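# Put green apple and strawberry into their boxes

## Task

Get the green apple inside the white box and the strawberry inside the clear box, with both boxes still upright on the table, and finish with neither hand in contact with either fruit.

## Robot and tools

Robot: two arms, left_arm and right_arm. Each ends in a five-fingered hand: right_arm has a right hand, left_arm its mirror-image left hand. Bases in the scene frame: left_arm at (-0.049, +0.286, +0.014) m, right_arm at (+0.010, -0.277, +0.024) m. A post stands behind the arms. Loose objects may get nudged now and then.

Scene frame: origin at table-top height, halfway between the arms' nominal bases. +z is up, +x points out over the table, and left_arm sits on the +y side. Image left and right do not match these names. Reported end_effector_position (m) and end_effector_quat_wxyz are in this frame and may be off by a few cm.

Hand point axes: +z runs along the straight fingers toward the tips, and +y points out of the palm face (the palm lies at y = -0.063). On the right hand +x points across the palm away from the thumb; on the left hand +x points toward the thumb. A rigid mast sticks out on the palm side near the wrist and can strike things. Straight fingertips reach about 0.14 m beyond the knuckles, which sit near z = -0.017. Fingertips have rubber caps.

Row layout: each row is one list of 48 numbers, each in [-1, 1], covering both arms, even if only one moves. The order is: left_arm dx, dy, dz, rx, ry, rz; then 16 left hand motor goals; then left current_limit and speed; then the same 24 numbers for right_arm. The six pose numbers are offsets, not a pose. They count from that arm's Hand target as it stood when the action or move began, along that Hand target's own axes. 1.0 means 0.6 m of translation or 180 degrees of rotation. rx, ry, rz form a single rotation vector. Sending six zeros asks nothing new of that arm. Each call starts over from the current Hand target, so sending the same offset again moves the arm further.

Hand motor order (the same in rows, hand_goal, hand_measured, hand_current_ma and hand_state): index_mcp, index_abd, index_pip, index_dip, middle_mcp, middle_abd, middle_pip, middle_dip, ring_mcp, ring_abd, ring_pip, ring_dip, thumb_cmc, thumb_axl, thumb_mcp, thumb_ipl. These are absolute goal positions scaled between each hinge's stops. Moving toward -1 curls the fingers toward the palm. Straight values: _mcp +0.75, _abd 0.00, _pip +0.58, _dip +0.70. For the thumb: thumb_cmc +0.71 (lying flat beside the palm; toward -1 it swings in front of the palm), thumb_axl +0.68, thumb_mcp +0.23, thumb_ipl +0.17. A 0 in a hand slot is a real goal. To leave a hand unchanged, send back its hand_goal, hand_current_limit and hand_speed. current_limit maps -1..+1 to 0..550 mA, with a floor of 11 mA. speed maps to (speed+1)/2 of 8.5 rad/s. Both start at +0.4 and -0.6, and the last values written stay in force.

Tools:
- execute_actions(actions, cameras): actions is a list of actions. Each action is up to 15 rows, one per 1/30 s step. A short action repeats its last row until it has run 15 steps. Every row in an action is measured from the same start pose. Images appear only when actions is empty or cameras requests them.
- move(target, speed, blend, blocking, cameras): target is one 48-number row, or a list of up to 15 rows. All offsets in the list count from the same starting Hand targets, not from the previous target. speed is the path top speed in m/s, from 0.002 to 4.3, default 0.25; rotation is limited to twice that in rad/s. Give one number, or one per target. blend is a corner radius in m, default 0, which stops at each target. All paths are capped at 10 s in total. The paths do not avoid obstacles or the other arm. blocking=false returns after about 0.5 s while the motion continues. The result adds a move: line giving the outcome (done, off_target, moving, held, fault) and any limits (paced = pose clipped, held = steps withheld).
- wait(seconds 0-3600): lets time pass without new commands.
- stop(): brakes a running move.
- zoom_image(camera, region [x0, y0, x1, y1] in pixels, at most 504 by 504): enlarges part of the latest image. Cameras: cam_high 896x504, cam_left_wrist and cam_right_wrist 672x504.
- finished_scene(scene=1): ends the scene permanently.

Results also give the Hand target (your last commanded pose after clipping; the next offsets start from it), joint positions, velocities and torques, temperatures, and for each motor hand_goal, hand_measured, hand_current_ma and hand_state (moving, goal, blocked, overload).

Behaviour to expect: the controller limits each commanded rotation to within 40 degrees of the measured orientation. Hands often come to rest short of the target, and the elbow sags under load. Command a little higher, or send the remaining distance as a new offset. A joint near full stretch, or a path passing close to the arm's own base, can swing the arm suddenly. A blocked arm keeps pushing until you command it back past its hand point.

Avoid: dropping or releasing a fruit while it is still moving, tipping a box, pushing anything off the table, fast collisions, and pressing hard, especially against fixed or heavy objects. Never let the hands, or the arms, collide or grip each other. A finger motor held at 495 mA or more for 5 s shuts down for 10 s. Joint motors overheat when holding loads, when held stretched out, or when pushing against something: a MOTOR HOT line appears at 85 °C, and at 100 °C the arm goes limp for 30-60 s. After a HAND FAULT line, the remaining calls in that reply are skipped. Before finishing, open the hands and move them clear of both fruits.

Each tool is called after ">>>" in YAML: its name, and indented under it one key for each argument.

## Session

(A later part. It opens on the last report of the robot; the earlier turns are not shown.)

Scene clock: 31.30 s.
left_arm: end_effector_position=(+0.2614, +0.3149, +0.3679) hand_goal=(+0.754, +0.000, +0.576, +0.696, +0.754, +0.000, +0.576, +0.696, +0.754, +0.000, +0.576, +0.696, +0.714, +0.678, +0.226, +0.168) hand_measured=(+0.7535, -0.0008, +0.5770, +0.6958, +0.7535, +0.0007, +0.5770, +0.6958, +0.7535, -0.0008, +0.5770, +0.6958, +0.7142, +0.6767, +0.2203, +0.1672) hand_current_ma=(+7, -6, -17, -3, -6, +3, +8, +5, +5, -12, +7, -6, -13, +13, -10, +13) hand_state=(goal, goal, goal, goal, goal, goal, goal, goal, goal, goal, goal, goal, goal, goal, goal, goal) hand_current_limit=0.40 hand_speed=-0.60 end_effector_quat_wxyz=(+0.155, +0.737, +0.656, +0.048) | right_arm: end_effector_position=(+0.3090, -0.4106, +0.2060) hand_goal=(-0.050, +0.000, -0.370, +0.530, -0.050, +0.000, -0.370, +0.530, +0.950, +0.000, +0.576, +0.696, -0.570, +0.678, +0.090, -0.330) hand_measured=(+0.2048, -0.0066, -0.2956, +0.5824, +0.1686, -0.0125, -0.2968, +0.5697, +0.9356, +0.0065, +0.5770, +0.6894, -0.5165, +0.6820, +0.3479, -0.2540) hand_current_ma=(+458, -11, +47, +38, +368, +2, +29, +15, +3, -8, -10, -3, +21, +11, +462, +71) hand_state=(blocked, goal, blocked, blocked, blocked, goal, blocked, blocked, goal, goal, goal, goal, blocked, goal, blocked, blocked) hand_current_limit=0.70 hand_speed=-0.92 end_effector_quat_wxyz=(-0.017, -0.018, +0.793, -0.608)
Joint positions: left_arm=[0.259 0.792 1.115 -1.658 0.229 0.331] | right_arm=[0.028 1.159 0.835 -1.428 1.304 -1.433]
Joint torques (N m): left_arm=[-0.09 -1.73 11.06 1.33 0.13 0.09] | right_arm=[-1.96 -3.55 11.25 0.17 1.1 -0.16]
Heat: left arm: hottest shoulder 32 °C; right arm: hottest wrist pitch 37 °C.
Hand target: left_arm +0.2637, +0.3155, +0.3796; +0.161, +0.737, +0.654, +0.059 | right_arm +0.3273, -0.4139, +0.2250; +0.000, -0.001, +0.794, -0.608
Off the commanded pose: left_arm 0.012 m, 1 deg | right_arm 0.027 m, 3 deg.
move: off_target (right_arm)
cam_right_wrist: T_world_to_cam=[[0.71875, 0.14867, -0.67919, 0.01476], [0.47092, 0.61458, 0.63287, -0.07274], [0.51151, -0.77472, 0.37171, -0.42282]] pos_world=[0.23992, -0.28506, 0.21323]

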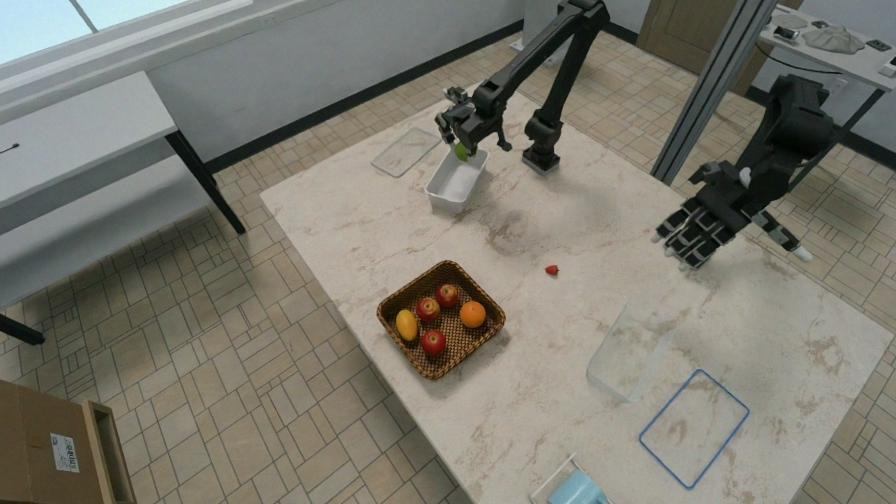

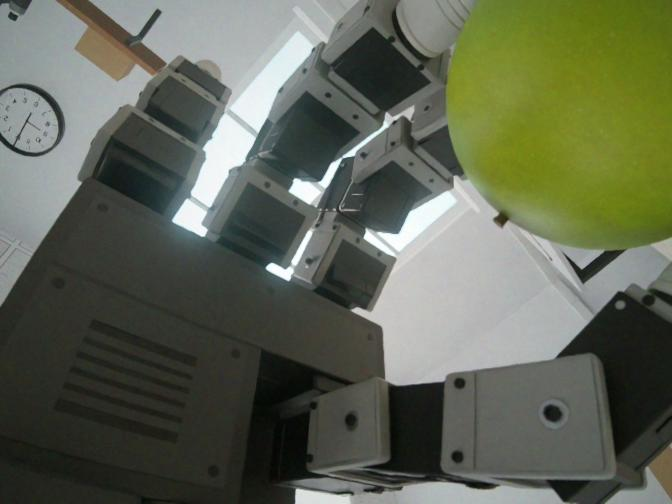

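>>> move:
  target: [0,0,0,0,0,0,0.754,0,0.576,0.696,0.754,0,0.576,0.696,0.754,0,0.576,0.696,0.714,0.678,0.226,0.168,0.4,-0.6,-0.008,0.059,0.0313,0.039,0,0,-0.05,0,-0.37,0.53,-0.05,0,-0.37,0.53,0.95,0,0.576,0.696,-0.571,0.678,0.09,-0.33,0.7,-0.92]
  speed: 0.06
  cameras: ["cam_high","cam_right_wrist"]

>>> zoom_image:
  camera: "cam_high"
  region: [410, 110, 520, 220]

Scene clock: 34.77 s.
left_arm: end_effector_position=(+0.2614, +0.3149, +0.3679) hand_goal=(+0.754, +0.000, +0.576, +0.696, +0.754, +0.000, +0.576, +0.696, +0.754, +0.000, +0.576, +0.696, +0.714, +0.678, +0.226, +0.168) hand_measured=(+0.7535, +0.0007, +0.5757, +0.6958, +0.7523, +0.0007, +0.5757, +0.6958, +0.7535, +0.0007, +0.5770, +0.6958, +0.7142, +0.6767, +0.2193, +0.1681) hand_current_ma=(-3, -10, -15, +4, -13, +1, +7, +3, +10, -16, +4, -10, -4, +1, -7, +15) hand_state=(goal, goal, goal, goal, goal, goal, goal, goal, goal, goal, goal, goal, goal, goal, goal, goal) hand_current_limit=0.40 hand_speed=-0.60 end_effector_quat_wxyz=(+0.155, +0.737, +0.656, +0.048) | right_arm: end_effector_position=(+0.3317, -0.4235, +0.1874) hand_goal=(-0.050, +0.000, -0.370, +0.530, -0.050, +0.000, -0.370, +0.530, +0.950, +0.000, +0.576, +0.696, -0.570, +0.678, +0.090, -0.330) hand_measured=(+0.2048, -0.0081, -0.2956, +0.5824, +0.1686, -0.0125, -0.2956, +0.5709, +0.9356, +0.0080, +0.5770, +0.6894, -0.5153, +0.6820, +0.3479, -0.2540) hand_current_ma=(+446, +3, +44, +25, +366, +0, +40, +12, +7, -10, +12, -2, +32, +9, +463, +74) hand_state=(blocked, goal, blocked, blocked, blocked, goal, blocked, blocked, goal, goal, goal, goal, blocked, goal, blocked, blocked) hand_current_limit=0.70 hand_speed=-0.92 end_effector_quat_wxyz=(+0.001, +0.001, +0.758, -0.653)
Joint positions: left_arm=[0.259 0.792 1.115 -1.658 0.229 0.331] | right_arm=[0.028 1.278 0.821 -1.405 1.416 -1.274]
Joint torques (N m): left_arm=[-1.26 -1.49 11.08 1.31 0.11 0.07] | right_arm=[-0.56 -4.54 6.69 -0.72 1.25 0.09]
Heat: left arm: hottest shoulder 32 °C; right arm: hottest wrist pitch 36 °C.
Hand target: left_arm +0.2637, +0.3155, +0.3796; +0.161, +0.737, +0.654, +0.059 | right_arm +0.3321, -0.4229, +0.1860; +0.000, -0.001, +0.755, -0.656
Off the commanded pose: left_arm 0.012 m, 1 deg | right_arm 0.002 m, 1 deg.
move: done
cam_right_wrist: T_world_to_cam=[[0.75326, 0.06805, -0.6542, -0.06248], [0.44406, 0.6811, 0.58216, -0.01706], [0.48519, -0.72902, 0.48282, -0.43027]] pos_world=[0.26341, -0.2978, 0.1768]

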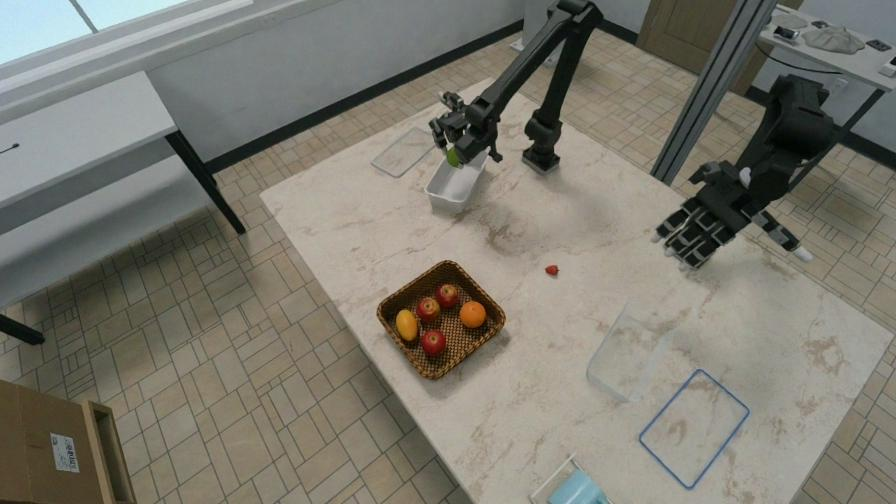

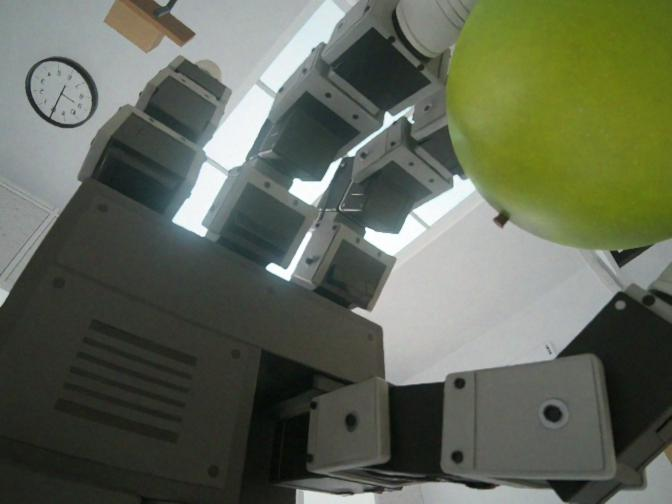

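Scaled by 4.582 from the camera's image (finer frame: 1280x720).

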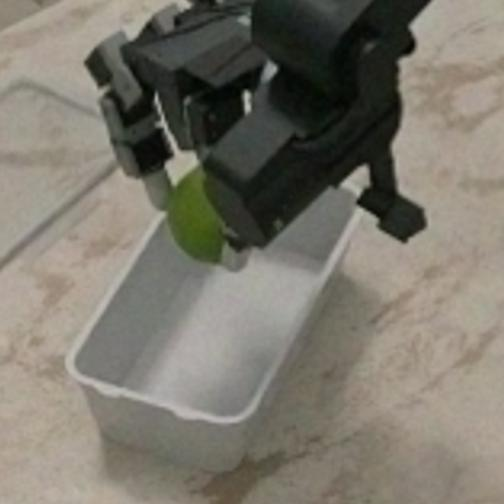

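>>> move:
  target: [0,0,0,0,0,0,0.754,0,0.576,0.696,0.754,0,0.576,0.696,0.754,0,0.576,0.696,0.714,0.678,0.226,0.168,0.4,-0.6,0.003,0.1,0.009,0,0,0,-0.05,0,-0.37,0.53,-0.05,0,-0.37,0.53,0.95,0,0.576,0.696,-0.571,0.678,0.09,-0.33,0.7,-0.92]
  speed: 0.05
  cameras: ["cam_high","cam_right_wrist"]

>>> zoom_image:
  camera: "cam_high"
  region: [410, 110, 520, 220]

Scene clock: 37.03 s.
left_arm: end_effector_position=(+0.2614, +0.3149, +0.3679) hand_goal=(+0.754, +0.000, +0.576, +0.696, +0.754, +0.000, +0.576, +0.696, +0.754, +0.000, +0.576, +0.696, +0.714, +0.678, +0.226, +0.168) hand_measured=(+0.7535, +0.0007, +0.5770, +0.6958, +0.7535, +0.0007, +0.5770, +0.6958, +0.7535, +0.0007, +0.5770, +0.6971, +0.7142, +0.6777, +0.2203, +0.1681) hand_current_ma=(-5, -2, -16, +16, -10, -5, +9, -6, +0, -7, +11, -5, +0, +3, -11, +14) hand_state=(goal, goal, goal, goal, goal, goal, goal, goal, goal, goal, goal, goal, goal, goal, goal, goal) hand_current_limit=0.40 hand_speed=-0.60 end_effector_quat_wxyz=(+0.155, +0.737, +0.656, +0.048) | right_arm: end_effector_position=(+0.3281, -0.4235, +0.1292) hand_goal=(-0.050, +0.000, -0.370, +0.530, -0.050, +0.000, -0.370, +0.530, +0.950, +0.000, +0.576, +0.696, -0.570, +0.678, +0.090, -0.330) hand_measured=(+0.2060, -0.0081, -0.2956, +0.5824, +0.1662, -0.0125, -0.2956, +0.5697, +0.9356, +0.0080, +0.5770, +0.6894, -0.5140, +0.6820, +0.3479, -0.2540) hand_current_ma=(+454, -7, +47, +9, +373, +5, +50, +11, -8, -6, +0, -12, +17, -2, +464, +62) hand_state=(blocked, goal, blocked, blocked, blocked, goal, blocked, blocked, goal, goal, goal, goal, blocked, goal, blocked, blocked) hand_current_limit=0.70 hand_speed=-0.92 end_effector_quat_wxyz=(-0.007, +0.000, +0.756, -0.654)
Joint positions: left_arm=[0.259 0.792 1.115 -1.658 0.229 0.331] | right_arm=[0.03 1.394 0.742 -1.299 1.416 -1.196]
Joint torques (N m): left_arm=[-0.62 -1.44 11.33 1.16 0.17 0.08] | right_arm=[0.21 -5.13 5.49 -0.12 1.08 0.07]
Heat: left arm: hottest shoulder 32 °C; right arm: hottest wrist pitch 36 °C.
Hand target: left_arm +0.2637, +0.3155, +0.3796; +0.161, +0.737, +0.654, +0.059 | right_arm +0.3302, -0.4198, +0.1259; +0.000, -0.001, +0.755, -0.656
Off the commanded pose: left_arm 0.012 m, 1 deg | right_arm 0.005 m, 1 deg.
move: done
cam_right_wrist: T_world_to_cam=[[0.74582, 0.05822, -0.6636, -0.09843], [0.45729, 0.67963, 0.57357, 0.01458], [0.48439, -0.73124, 0.48026, -0.40083]] pos_world=[0.26091, -0.29728, 0.11883]

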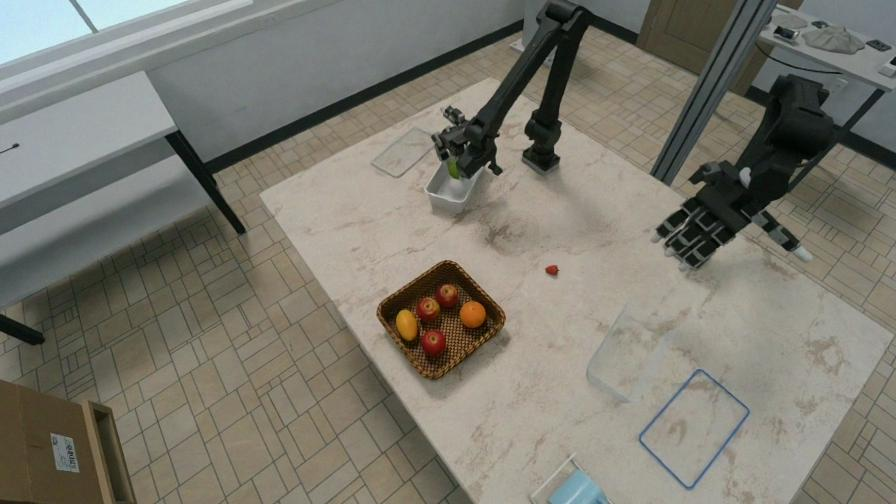

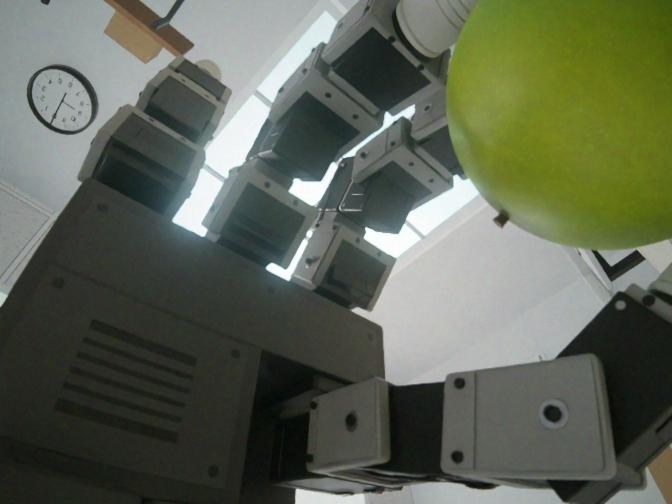

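Scaled by 4.582 from the camera's image (finer frame: 1280x720).

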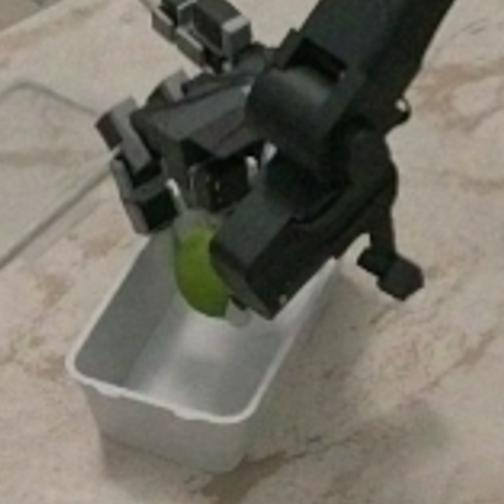

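>>> move:
  target: [0,0,0,0,0,0,0.754,0,0.576,0.696,0.754,0,0.576,0.696,0.754,0,0.576,0.696,0.714,0.678,0.226,0.168,0.4,-0.6,0.005,0.05,0,0,0,0,-0.05,0,-0.37,0.53,-0.05,0,-0.37,0.53,0.95,0,0.576,0.696,-0.571,0.678,0.09,-0.33,0.7,-0.92]
  speed: 0.04
  cameras: ["cam_high","cam_right_wrist"]

>>> zoom_image:
  camera: "cam_high"
  region: [410, 110, 520, 220]

Scene clock: 40.07 s.
left_arm: end_effector_position=(+0.2614, +0.3149, +0.3679) hand_goal=(+0.754, +0.000, +0.576, +0.696, +0.754, +0.000, +0.576, +0.696, +0.754, +0.000, +0.576, +0.696, +0.714, +0.678, +0.226, +0.168) hand_measured=(+0.7535, +0.0007, +0.5770, +0.6958, +0.7535, +0.0007, +0.5770, +0.6958, +0.7523, -0.0008, +0.5757, +0.6958, +0.7142, +0.6767, +0.2193, +0.1672) hand_current_ma=(+5, -8, -15, +6, -9, -2, +13, +10, +3, -5, +10, -5, +3, +6, -9, +7) hand_state=(goal, goal, goal, goal, goal, goal, goal, goal, goal, goal, goal, goal, goal, goal, goal, goal) hand_current_limit=0.40 hand_speed=-0.60 end_effector_quat_wxyz=(+0.155, +0.737, +0.656, +0.048) | right_arm: end_effector_position=(+0.3279, -0.4199, +0.1020) hand_goal=(-0.050, +0.000, -0.370, +0.530, -0.050, +0.000, -0.370, +0.530, +0.950, +0.000, +0.576, +0.696, -0.570, +0.678, +0.090, -0.330) hand_measured=(+0.2060, -0.0140, -0.2956, +0.5824, +0.1674, -0.0154, -0.2943, +0.5709, +0.9356, +0.0065, +0.5770, +0.6907, -0.5140, +0.6820, +0.3479, -0.2540) hand_current_ma=(+464, -4, +48, +19, +368, +16, +35, +2, +0, -15, +5, -9, +20, +2, +476, +71) hand_state=(blocked, goal, blocked, blocked, blocked, goal, blocked, blocked, goal, goal, goal, goal, blocked, goal, blocked, blocked) hand_current_limit=0.70 hand_speed=-0.92 end_effector_quat_wxyz=(+0.000, +0.007, +0.755, -0.655)
Joint positions: left_arm=[0.259 0.792 1.115 -1.658 0.229 0.331] | right_arm=[0.044 1.464 0.712 -1.265 1.414 -1.11]
Joint torques (N m): left_arm=[-0.56 -1.73 11.18 1.11 0.11 0.02] | right_arm=[0.32 -4.95 4.92 -0.61 0.9 0.04]
Heat: left arm: hottest shoulder 32 °C; right arm: hottest wrist pitch 36 °C.
Hand target: left_arm +0.2637, +0.3155, +0.3796; +0.161, +0.737, +0.654, +0.059 | right_arm +0.3272, -0.4157, +0.0961; +0.000, -0.001, +0.755, -0.656
Off the commanded pose: left_arm 0.012 m, 1 deg | right_arm 0.007 m, 1 deg.
move: done
cam_right_wrist: T_world_to_cam=[[0.75877, 0.05675, -0.64889, -0.12287], [0.44568, 0.68126, 0.58073, 0.03165], [0.47502, -0.72984, 0.49162, -0.38255]] pos_world=[0.26084, -0.29379, 0.08996]

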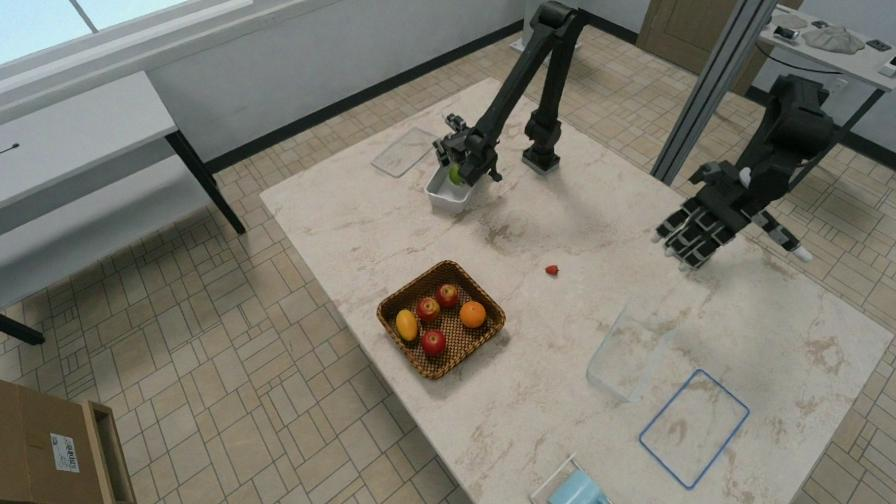

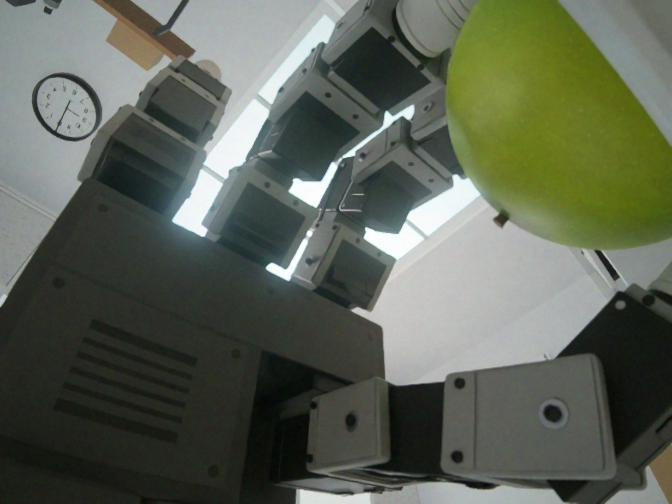

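Scaled by 4.582 from the camera's image (finer frame: 1280x720).

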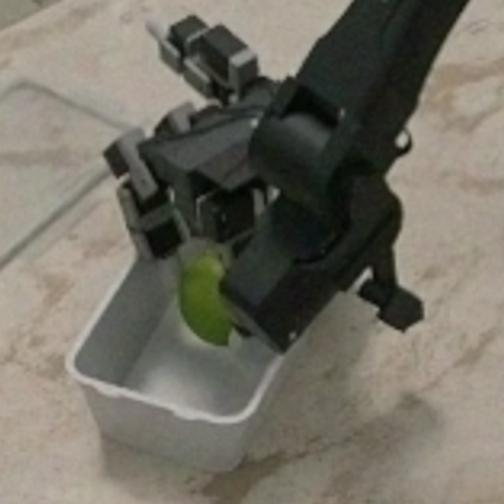

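>>> move:
  target: [0,0,0,0,0,0,0.754,0,0.576,0.696,0.754,0,0.576,0.696,0.754,0,0.576,0.696,0.714,0.678,0.226,0.168,0.4,-0.6,0.002,0.028,0.004,0,0,0,-0.05,0,-0.37,0.53,-0.05,0,-0.37,0.53,0.95,0,0.576,0.696,-0.571,0.678,0.09,-0.33,0.7,-0.92]
  speed: 0.03
  cameras: ["cam_high","cam_right_wrist"]

>>> zoom_image:
  camera: "cam_high"
  region: [410, 110, 520, 220]

Scene clock: 41.67 s.
left_arm: end_effector_position=(+0.2614, +0.3149, +0.3679) hand_goal=(+0.754, +0.000, +0.576, +0.696, +0.754, +0.000, +0.576, +0.696, +0.754, +0.000, +0.576, +0.696, +0.714, +0.678, +0.226, +0.168) hand_measured=(+0.7535, +0.0007, +0.5757, +0.6958, +0.7523, -0.0008, +0.5770, +0.6958, +0.7523, -0.0008, +0.5770, +0.6958, +0.7154, +0.6767, +0.2193, +0.1672) hand_current_ma=(-5, -11, -10, -3, -9, +9, +5, -7, +1, -9, +6, -18, +0, +9, -4, +13) hand_state=(goal, goal, goal, goal, goal, goal, goal, goal, goal, goal, goal, goal, goal, goal, goal, goal) hand_current_limit=0.40 hand_speed=-0.60 end_effector_quat_wxyz=(+0.155, +0.737, +0.656, +0.048) | right_arm: end_effector_position=(+0.3335, -0.4218, +0.0981) hand_goal=(-0.050, +0.000, -0.370, +0.530, -0.050, +0.000, -0.370, +0.530, +0.950, +0.000, +0.576, +0.696, -0.570, +0.678, +0.090, -0.330) hand_measured=(+0.2072, -0.0286, -0.2943, +0.5811, +0.1650, -0.0242, -0.2943, +0.5697, +0.9368, +0.0080, +0.5757, +0.6907, -0.5127, +0.6820, +0.3469, -0.2549) hand_current_ma=(+446, -5, +61, +37, +358, +6, +49, +14, +3, -1, -1, +2, +33, +7, +468, +71) hand_state=(blocked, blocked, blocked, blocked, blocked, blocked, blocked, blocked, goal, goal, goal, goal, blocked, goal, blocked, blocked) hand_current_limit=0.70 hand_speed=-0.92 end_effector_quat_wxyz=(+0.015, +0.014, +0.748, -0.663)
Joint positions: left_arm=[0.259 0.792 1.115 -1.658 0.229 0.331] | right_arm=[0.044 1.486 0.707 -1.239 1.438 -1.079]
Joint torques (N m): left_arm=[-0.73 -1.26 11.12 1.22 0.17 0.08] | right_arm=[0.26 -3.78 3.96 0.03 0.04 -0.08]
Heat: left arm: hottest shoulder 32 °C; right arm: hottest wrist pitch 36 °C.
Hand target: left_arm +0.2637, +0.3155, +0.3796; +0.161, +0.737, +0.654, +0.059 | right_arm +0.3261, -0.4157, +0.0792; +0.000, -0.001, +0.755, -0.656
Off the commanded pose: left_arm 0.012 m, 1 deg | right_arm 0.021 m, 3 deg.
move: off_target (right_arm)
cam_right_wrist: T_world_to_cam=[[0.77829, 0.0483, -0.62604, -0.14192], [0.42254, 0.69722, 0.57909, 0.04722], [0.46446, -0.71523, 0.52223, -0.37803]] pos_world=[0.26608, -0.29645, 0.08123]

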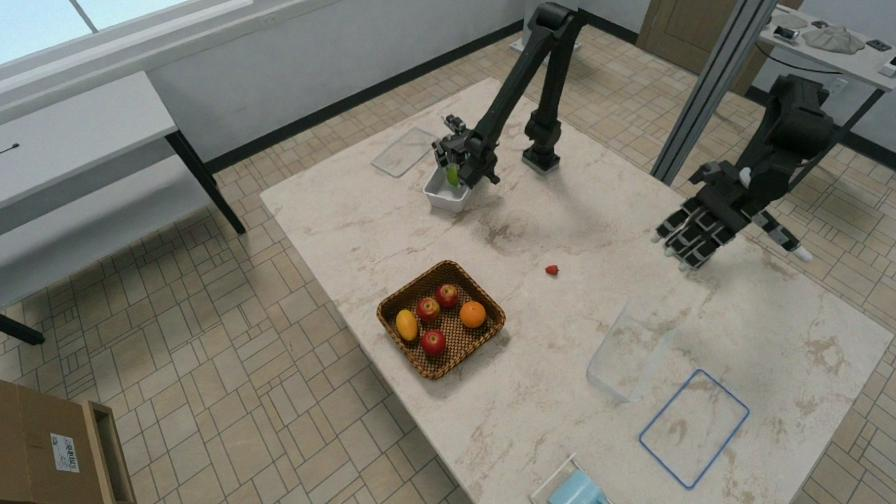

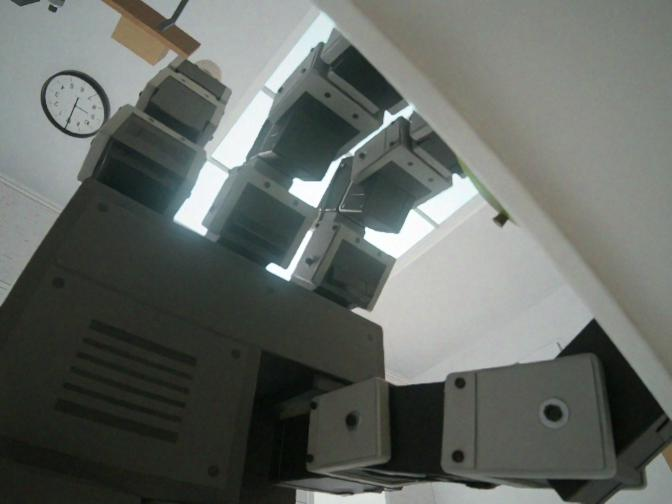

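Scaled by 4.582 from the camera's image (finer frame: 1280x720).

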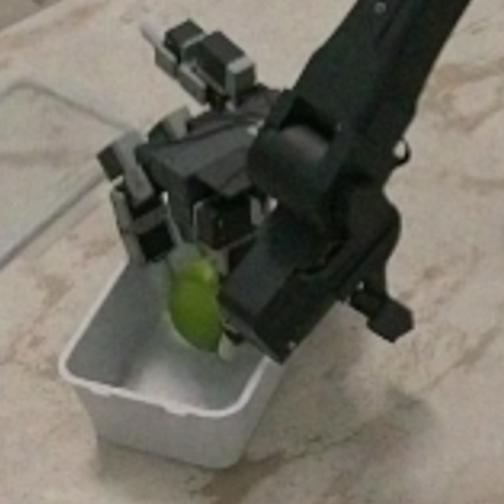

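>>> move:
  target: [0,0,0,0,0,0,0.754,0,0.576,0.696,0.754,0,0.576,0.696,0.754,0,0.576,0.696,0.714,0.678,0.226,0.168,0.4,-0.6,0.0043,-0.0695,-0.021,0,0,0,-0.05,0,-0.37,0.53,-0.05,0,-0.37,0.53,0.95,0,0.576,0.696,-0.571,0.678,0.09,-0.33,0.7,-0.92]
  speed: 0.04
  cameras: ["cam_high","cam_right_wrist"]

>>> zoom_image:
  camera: "cam_high"
  region: [410, 110, 520, 220]

Scene clock: 45.33 s.
left_arm: end_effector_position=(+0.2614, +0.3149, +0.3679) hand_goal=(+0.754, +0.000, +0.576, +0.696, +0.754, +0.000, +0.576, +0.696, +0.754, +0.000, +0.576, +0.696, +0.714, +0.678, +0.226, +0.168) hand_measured=(+0.7535, -0.0008, +0.5770, +0.6958, +0.7535, +0.0007, +0.5757, +0.6958, +0.7535, +0.0007, +0.5770, +0.6958, +0.7142, +0.6777, +0.2203, +0.1681) hand_current_ma=(-3, -1, -15, +1, -8, -4, +2, +0, -1, -1, +9, -11, -6, -1, -16, +4) hand_state=(goal, goal, goal, goal, goal, goal, goal, goal, goal, goal, goal, goal, goal, goal, goal, goal) hand_current_limit=0.40 hand_speed=-0.60 end_effector_quat_wxyz=(+0.155, +0.737, +0.656, +0.048) | right_arm: end_effector_position=(+0.3075, -0.4141, +0.1093) hand_goal=(-0.050, +0.000, -0.370, +0.530, -0.050, +0.000, -0.370, +0.530, +0.950, +0.000, +0.576, +0.696, -0.570, +0.678, +0.090, -0.330) hand_measured=(+0.2035, -0.0228, -0.2943, +0.5824, +0.1625, -0.0242, -0.2943, +0.5697, +0.9356, +0.0065, +0.5757, +0.6894, -0.5127, +0.6830, +0.3489, -0.2540) hand_current_ma=(+456, +3, +57, +18, +356, +0, +40, +12, +14, -8, +8, -9, +33, +14, +480, +68) hand_state=(blocked, blocked, blocked, blocked, blocked, blocked, blocked, blocked, goal, goal, goal, goal, blocked, goal, blocked, blocked) hand_current_limit=0.70 hand_speed=-0.92 end_effector_quat_wxyz=(-0.022, -0.013, +0.755, -0.656)
Joint positions: left_arm=[0.259 0.792 1.115 -1.658 0.229 0.331] | right_arm=[0.068 1.453 0.707 -1.442 1.399 -0.995]
Joint torques (N m): left_arm=[-0.79 -1.26 11.29 1.14 0.14 0.06] | right_arm=[0.21 -6.59 7.57 -1.37 0.89 0.05]
Heat: left arm: hottest shoulder 32 °C; right arm: hottest wrist pitch 36 °C.
Hand target: left_arm +0.2637, +0.3155, +0.3796; +0.161, +0.737, +0.654, +0.059 | right_arm +0.3235, -0.4091, +0.1223; +0.000, -0.001, +0.755, -0.656
Off the commanded pose: left_arm 0.012 m, 1 deg | right_arm 0.021 m, 3 deg.
move: off_target (right_arm)
cam_right_wrist: T_world_to_cam=[[0.71927, 0.05635, -0.69244, -0.08627], [0.47884, 0.68193, 0.55288, 0.02556], [0.50335, -0.72924, 0.46351, -0.37754]] pos_world=[0.23985, -0.28789, 0.10113]

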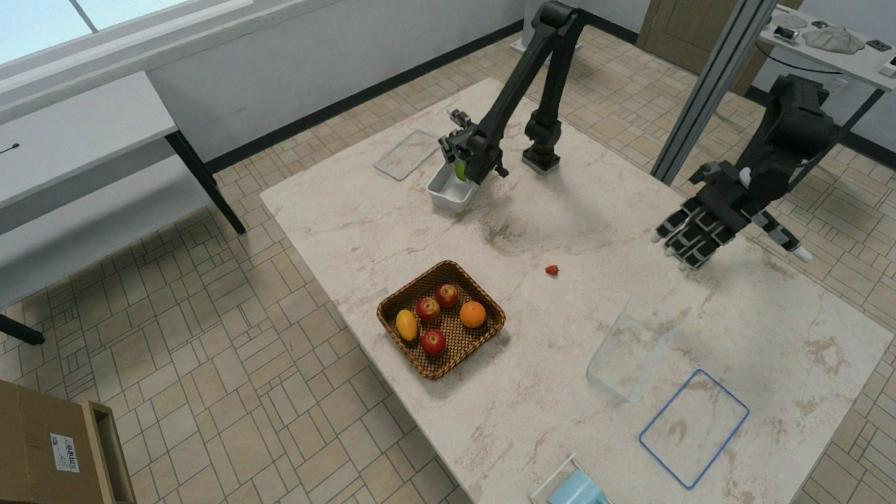

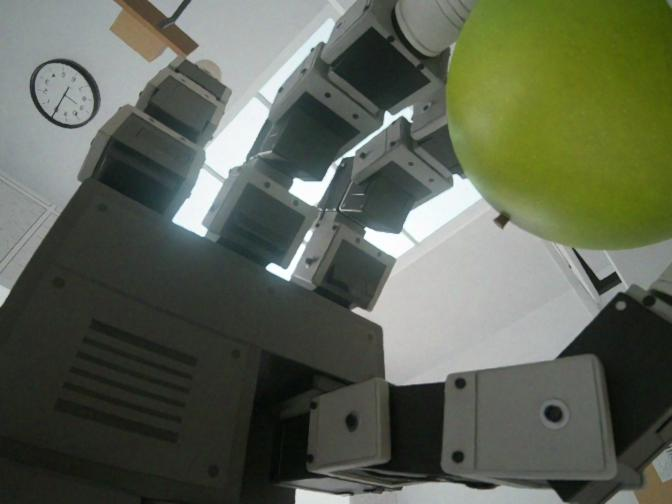

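Scaled by 4.582 from the camera's image (finer frame: 1280x720).

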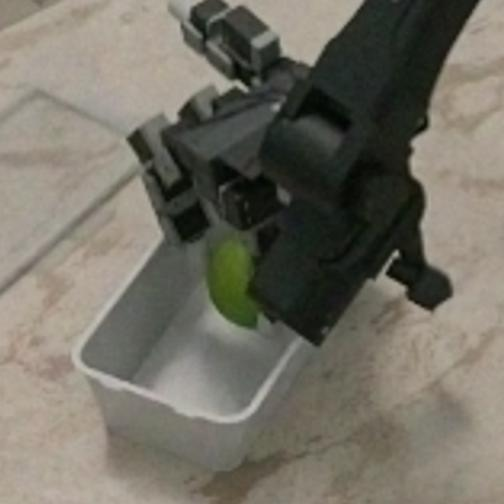

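>>> move:
  target: [0,0,0,0,0,0,0.754,0,0.576,0.696,0.754,0,0.576,0.696,0.754,0,0.576,0.696,0.714,0.678,0.226,0.168,0.4,-0.6,0.029,0.03,0.001,0,0,0,-0.05,0,-0.37,0.53,-0.05,0,-0.37,0.53,0.95,0,0.576,0.696,-0.571,0.678,0.09,-0.33,0.7,-0.92]
  speed: 0.04
  cameras: ["cam_high","cam_right_wrist"]

>>> zoom_image:
  camera: "cam_high"
  region: [410, 110, 520, 220]

Scene clock: 48.73 s.
left_arm: end_effector_position=(+0.2614, +0.3149, +0.3679) hand_goal=(+0.754, +0.000, +0.576, +0.696, +0.754, +0.000, +0.576, +0.696, +0.754, +0.000, +0.576, +0.696, +0.714, +0.678, +0.226, +0.168) hand_measured=(+0.7535, -0.0008, +0.5770, +0.6958, +0.7523, -0.0008, +0.5757, +0.6945, +0.7535, -0.0008, +0.5770, +0.6958, +0.7142, +0.6767, +0.2193, +0.1681) hand_current_ma=(+3, -13, -6, -3, -10, -6, +9, -4, +6, -12, +19, -15, -5, +7, -9, +9) hand_state=(goal, goal, goal, goal, goal, goal, goal, goal, goal, goal, goal, goal, goal, goal, goal, goal) hand_current_limit=0.40 hand_speed=-0.60 end_effector_quat_wxyz=(+0.155, +0.737, +0.656, +0.048) | right_arm: end_effector_position=(+0.3064, -0.4104, +0.1052) hand_goal=(-0.050, +0.000, -0.370, +0.530, -0.050, +0.000, -0.370, +0.530, +0.950, +0.000, +0.576, +0.696, -0.570, +0.678, +0.090, -0.330) hand_measured=(+0.2048, -0.0228, -0.2930, +0.5824, +0.1638, -0.0242, -0.2956, +0.5697, +0.9344, +0.0051, +0.5744, +0.6894, -0.5115, +0.6830, +0.3479, -0.2540) hand_current_ma=(+460, +2, +45, +29, +359, +4, +49, +15, +12, +0, +1, -17, +38, +10, +480, +82) hand_state=(blocked, blocked, blocked, blocked, blocked, blocked, blocked, blocked, goal, goal, goal, goal, blocked, goal, blocked, blocked) hand_current_limit=0.70 hand_speed=-0.92 end_effector_quat_wxyz=(-0.004, +0.003, +0.756, -0.654)
Joint positions: left_arm=[0.259 0.792 1.115 -1.658 0.229 0.331] | right_arm=[0.081 1.453 0.688 -1.442 1.391 -0.927]
Joint torques (N m): left_arm=[-0.85 -1.9 11.14 1.21 0.11 0.09] | right_arm=[0.21 -5.3 4.71 -1.18 0.91 0.07]
Heat: left arm: hottest shoulder 32 °C; right arm: hottest wrist pitch 36 °C.
Hand target: left_arm +0.2637, +0.3155, +0.3796; +0.161, +0.737, +0.654, +0.059 | right_arm +0.3060, -0.4071, +0.1044; +0.000, -0.001, +0.755, -0.656
Off the commanded pose: left_arm 0.012 m, 1 deg | right_arm 0.003 m, 1 deg.
move: done
cam_right_wrist: T_world_to_cam=[[0.75193, 0.05861, -0.65663, -0.10139], [0.45204, 0.67917, 0.57827, 0.03022], [0.47985, -0.73164, 0.48419, -0.36835]] pos_world=[0.23932, -0.28408, 0.0943]

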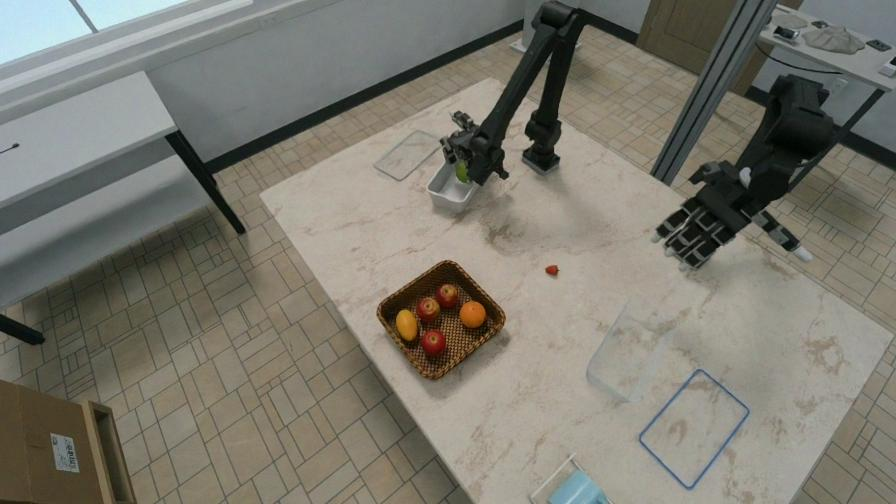

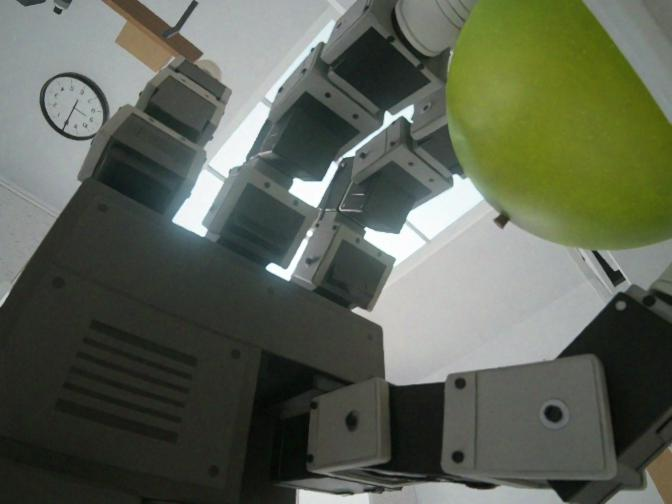

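Scaled by 4.582 from the camera's image (finer frame: 1280x720).

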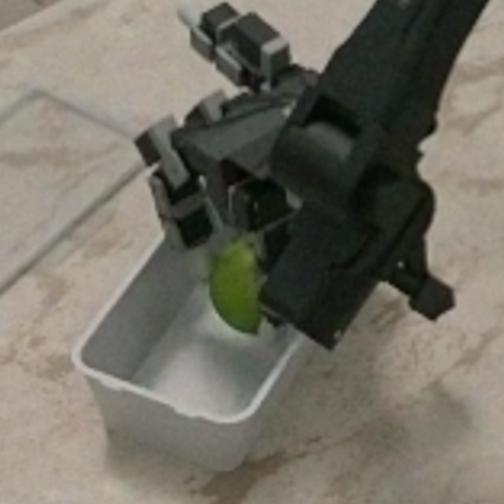

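>>> move:
  target: [0,0,0,0,0,0,0.754,0,0.576,0.696,0.754,0,0.576,0.696,0.754,0,0.576,0.696,0.714,0.678,0.226,0.168,0.4,-0.6,0,0.033,0.0047,0,0,0,-0.05,0,-0.37,0.53,-0.05,0,-0.37,0.53,0.95,0,0.576,0.696,-0.571,0.678,0.09,-0.33,0.7,-0.92]
  speed: 0.04
  cameras: ["cam_high","cam_right_wrist"]

>>> zoom_image:
  camera: "cam_high"
  region: [410, 110, 520, 220]

Scene clock: 50.00 s.
left_arm: end_effector_position=(+0.2614, +0.3149, +0.3679) hand_goal=(+0.754, +0.000, +0.576, +0.696, +0.754, +0.000, +0.576, +0.696, +0.754, +0.000, +0.576, +0.696, +0.714, +0.678, +0.226, +0.168) hand_measured=(+0.7535, +0.0007, +0.5770, +0.6971, +0.7523, -0.0008, +0.5757, +0.6958, +0.7535, -0.0008, +0.5770, +0.6958, +0.7142, +0.6767, +0.2193, +0.1681) hand_current_ma=(+8, -13, -16, +10, -22, -15, +9, -2, +0, -8, +9, -4, -5, +3, -13, +0) hand_state=(goal, goal, goal, goal, goal, goal, goal, goal, goal, goal, goal, goal, goal, goal, goal, goal) hand_current_limit=0.40 hand_speed=-0.60 end_effector_quat_wxyz=(+0.155, +0.737, +0.656, +0.048) | right_arm: end_effector_position=(+0.3126, -0.4114, +0.0989) hand_goal=(-0.050, +0.000, -0.370, +0.530, -0.050, +0.000, -0.370, +0.530, +0.950, +0.000, +0.576, +0.696, -0.570, +0.678, +0.090, -0.330) hand_measured=(+0.2048, -0.0242, -0.2930, +0.5824, +0.1625, -0.0257, -0.2943, +0.5697, +0.9368, +0.0080, +0.5770, +0.6894, -0.5115, +0.6820, +0.3469, -0.2540) hand_current_ma=(+455, +4, +57, +28, +361, +8, +42, +8, +2, -9, +7, -11, +26, +13, +472, +68) hand_state=(blocked, blocked, blocked, blocked, blocked, blocked, blocked, blocked, goal, goal, goal, goal, blocked, goal, blocked, blocked) hand_current_limit=0.70 hand_speed=-0.92 end_effector_quat_wxyz=(+0.013, +0.013, +0.752, -0.659)
Joint positions: left_arm=[0.259 0.792 1.115 -1.658 0.229 0.331] | right_arm=[0.082 1.478 0.681 -1.407 1.409 -0.895]
Joint torques (N m): left_arm=[-0.67 -1.26 11.1 1.28 0.09 0.12] | right_arm=[0.15 -3.55 3.79 -0.2 0.26 -0.09]
Heat: left arm: hottest shoulder 32 °C; right arm: hottest wrist pitch 36 °C.
Hand target: left_arm +0.2637, +0.3155, +0.3796; +0.161, +0.737, +0.654, +0.059 | right_arm +0.3061, -0.4072, +0.0844; +0.000, -0.001, +0.755, -0.656
Off the commanded pose: left_arm 0.012 m, 1 deg | right_arm 0.017 m, 2 deg.
move: off_target (right_arm)
cam_right_wrist: T_world_to_cam=[[0.77527, 0.05482, -0.62925, -0.12168], [0.42561, 0.69076, 0.58456, 0.04422], [0.4667, -0.72101, 0.51219, -0.36331]] pos_world=[0.24507, -0.28583, 0.08367]

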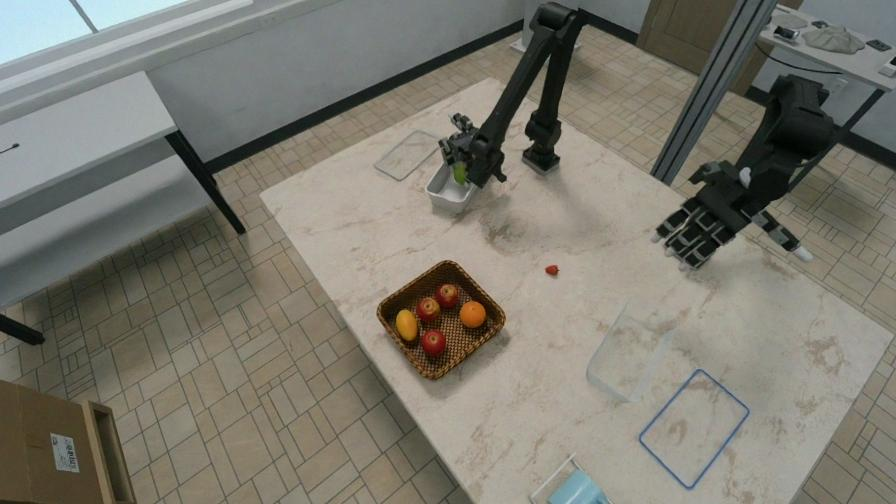

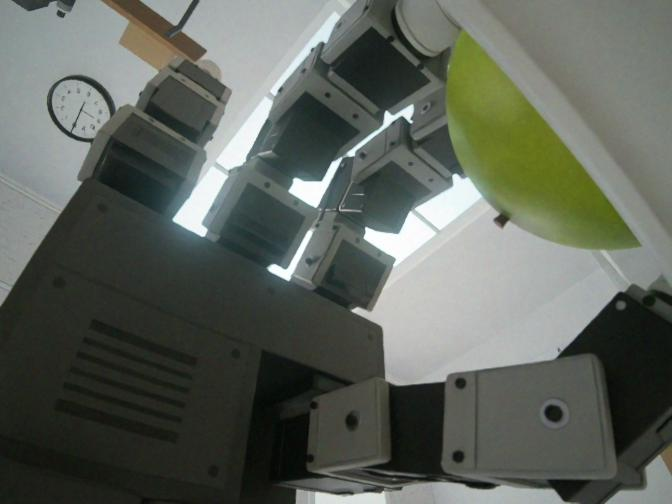

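Scaled by 4.582 from the camera's image (finer frame: 1280x720).

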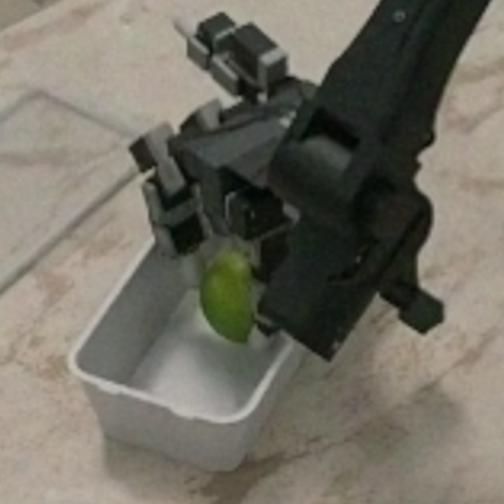

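>>> zoom_image:
  camera: "cam_high"
  region: [420, 160, 480, 220]

>>> zoom_image:
  camera: "cam_high"
  region: [430, 125, 510, 195]

>>> zoom_image:
  camera: "cam_right_wrist"
  region: [400, 0, 672, 300]

Scaled by 8.400 from the camera's image (finer frame: 1280x720).

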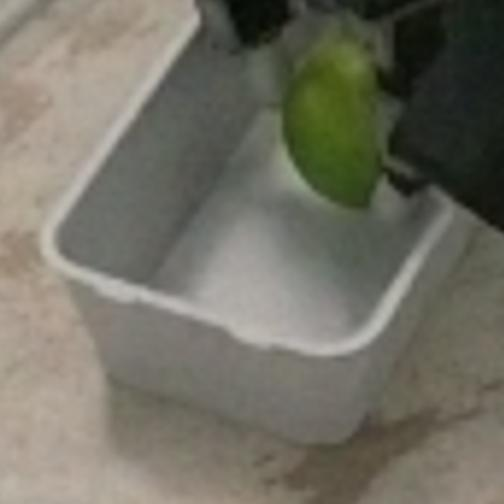

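Scaled by 6.300 from the camera's image (finer frame: 1280x720).

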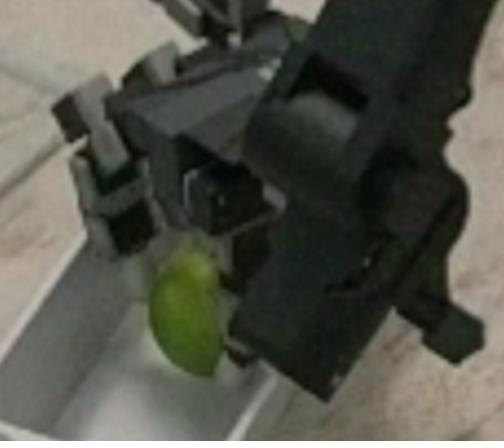

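Scaled by 1.680 from the camera's image (finer frame: 960x720).

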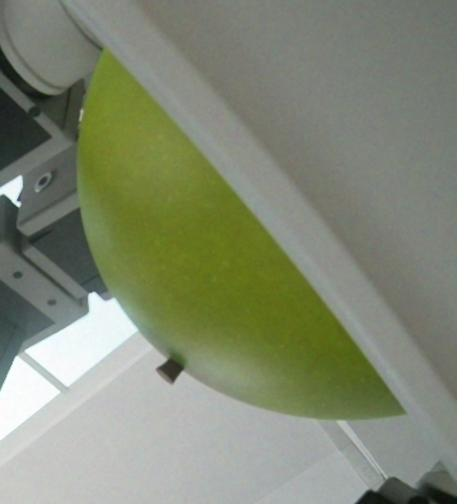

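>>> move:
  target: [0,0,0,0,0,0,0.754,0,0.576,0.696,0.754,0,0.576,0.696,0.754,0,0.576,0.696,0.714,0.678,0.226,0.168,0.4,-0.6,-0.0048,-0.0519,0.0025,0,0,0,-0.05,0,-0.37,0.53,-0.05,0,-0.37,0.53,0.95,0,0.576,0.696,-0.571,0.678,0.09,-0.33,0.7,-0.92]
  speed: 0.04
  cameras: ["cam_high","cam_right_wrist"]

>>> zoom_image:
  camera: "cam_high"
  region: [410, 110, 520, 220]

Scene clock: 55.23 s.
left_arm: end_effector_position=(+0.2614, +0.3149, +0.3679) hand_goal=(+0.754, +0.000, +0.576, +0.696, +0.754, +0.000, +0.576, +0.696, +0.754, +0.000, +0.576, +0.696, +0.714, +0.678, +0.226, +0.168) hand_measured=(+0.7535, +0.0007, +0.5757, +0.6971, +0.7535, -0.0008, +0.5770, +0.6958, +0.7523, +0.0007, +0.5770, +0.6958, +0.7142, +0.6777, +0.2203, +0.1672) hand_current_ma=(+1, +2, -5, -2, -11, +0, +14, +1, -8, +0, +6, -11, -5, +11, +2, +10) hand_state=(goal, goal, goal, goal, goal, goal, goal, goal, goal, goal, goal, goal, goal, goal, goal, goal) hand_current_limit=0.40 hand_speed=-0.60 end_effector_quat_wxyz=(+0.155, +0.737, +0.656, +0.048) | right_arm: end_effector_position=(+0.3050, -0.4106, +0.1074) hand_goal=(-0.050, +0.000, -0.370, +0.530, -0.050, +0.000, -0.370, +0.530, +0.950, +0.000, +0.576, +0.696, -0.570, +0.678, +0.090, -0.330) hand_measured=(+0.2035, -0.0242, -0.2930, +0.5824, +0.1613, -0.0257, -0.2943, +0.5697, +0.9356, +0.0065, +0.5757, +0.6894, -0.5127, +0.6830, +0.3469, -0.2540) hand_current_ma=(+462, -6, +47, +15, +352, +3, +44, +1, -5, -7, -3, -3, +16, +14, +470, +74) hand_state=(blocked, blocked, blocked, blocked, blocked, blocked, blocked, blocked, goal, goal, goal, goal, blocked, goal, blocked, blocked) hand_current_limit=0.70 hand_speed=-0.92 end_effector_quat_wxyz=(-0.006, -0.010, +0.754, -0.656)
Joint positions: left_arm=[0.259 0.792 1.115 -1.658 0.229 0.331] | right_arm=[0.082 1.436 0.681 -1.415 1.403 -0.987]
Joint torques (N m): left_arm=[0.15 -1.55 11.04 1.37 0.11 0.09] | right_arm=[-1.73 -6.65 5.94 -0.69 0.95 -0.14]
Heat: left arm: hottest shoulder 32 °C; right arm: hottest wrist pitch 36 °C.
Hand target: left_arm +0.2637, +0.3155, +0.3796; +0.161, +0.737, +0.654, +0.059 | right_arm +0.3090, -0.4130, +0.1151; +0.000, -0.001, +0.755, -0.656
Off the commanded pose: left_arm 0.012 m, 1 deg | right_arm 0.009 m, 1 deg.
move: done
cam_right_wrist: T_world_to_cam=[[0.73713, 0.06673, -0.67244, -0.08926], [0.45274, 0.68997, 0.56477, 0.0355], [0.50165, -0.72076, 0.47839, -0.37044]] pos_world=[0.23555, -0.28554, 0.09715]

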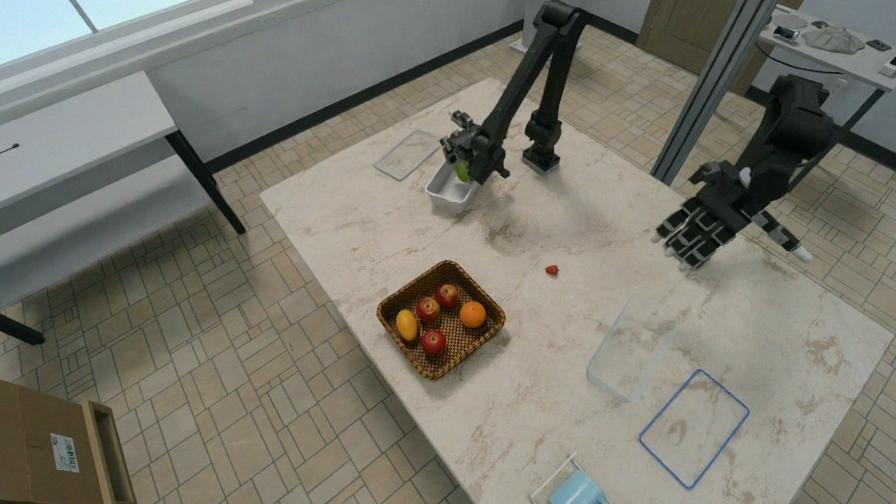

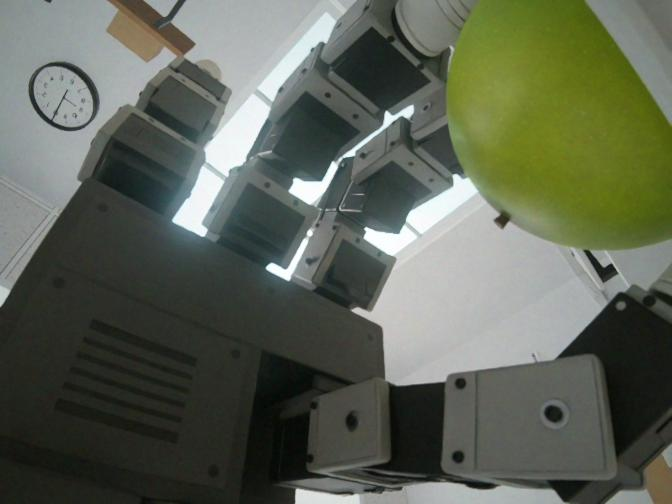

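Scaled by 4.582 from the camera's image (finer frame: 1280x720).

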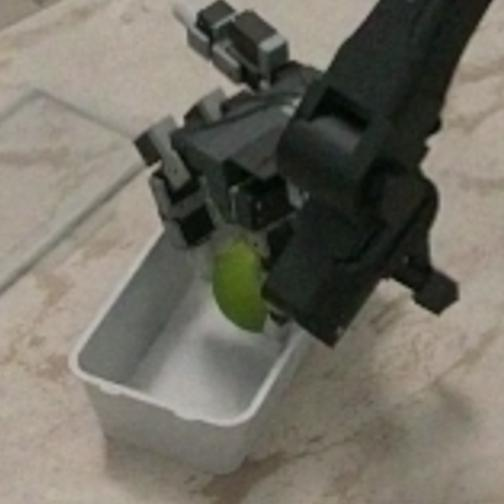

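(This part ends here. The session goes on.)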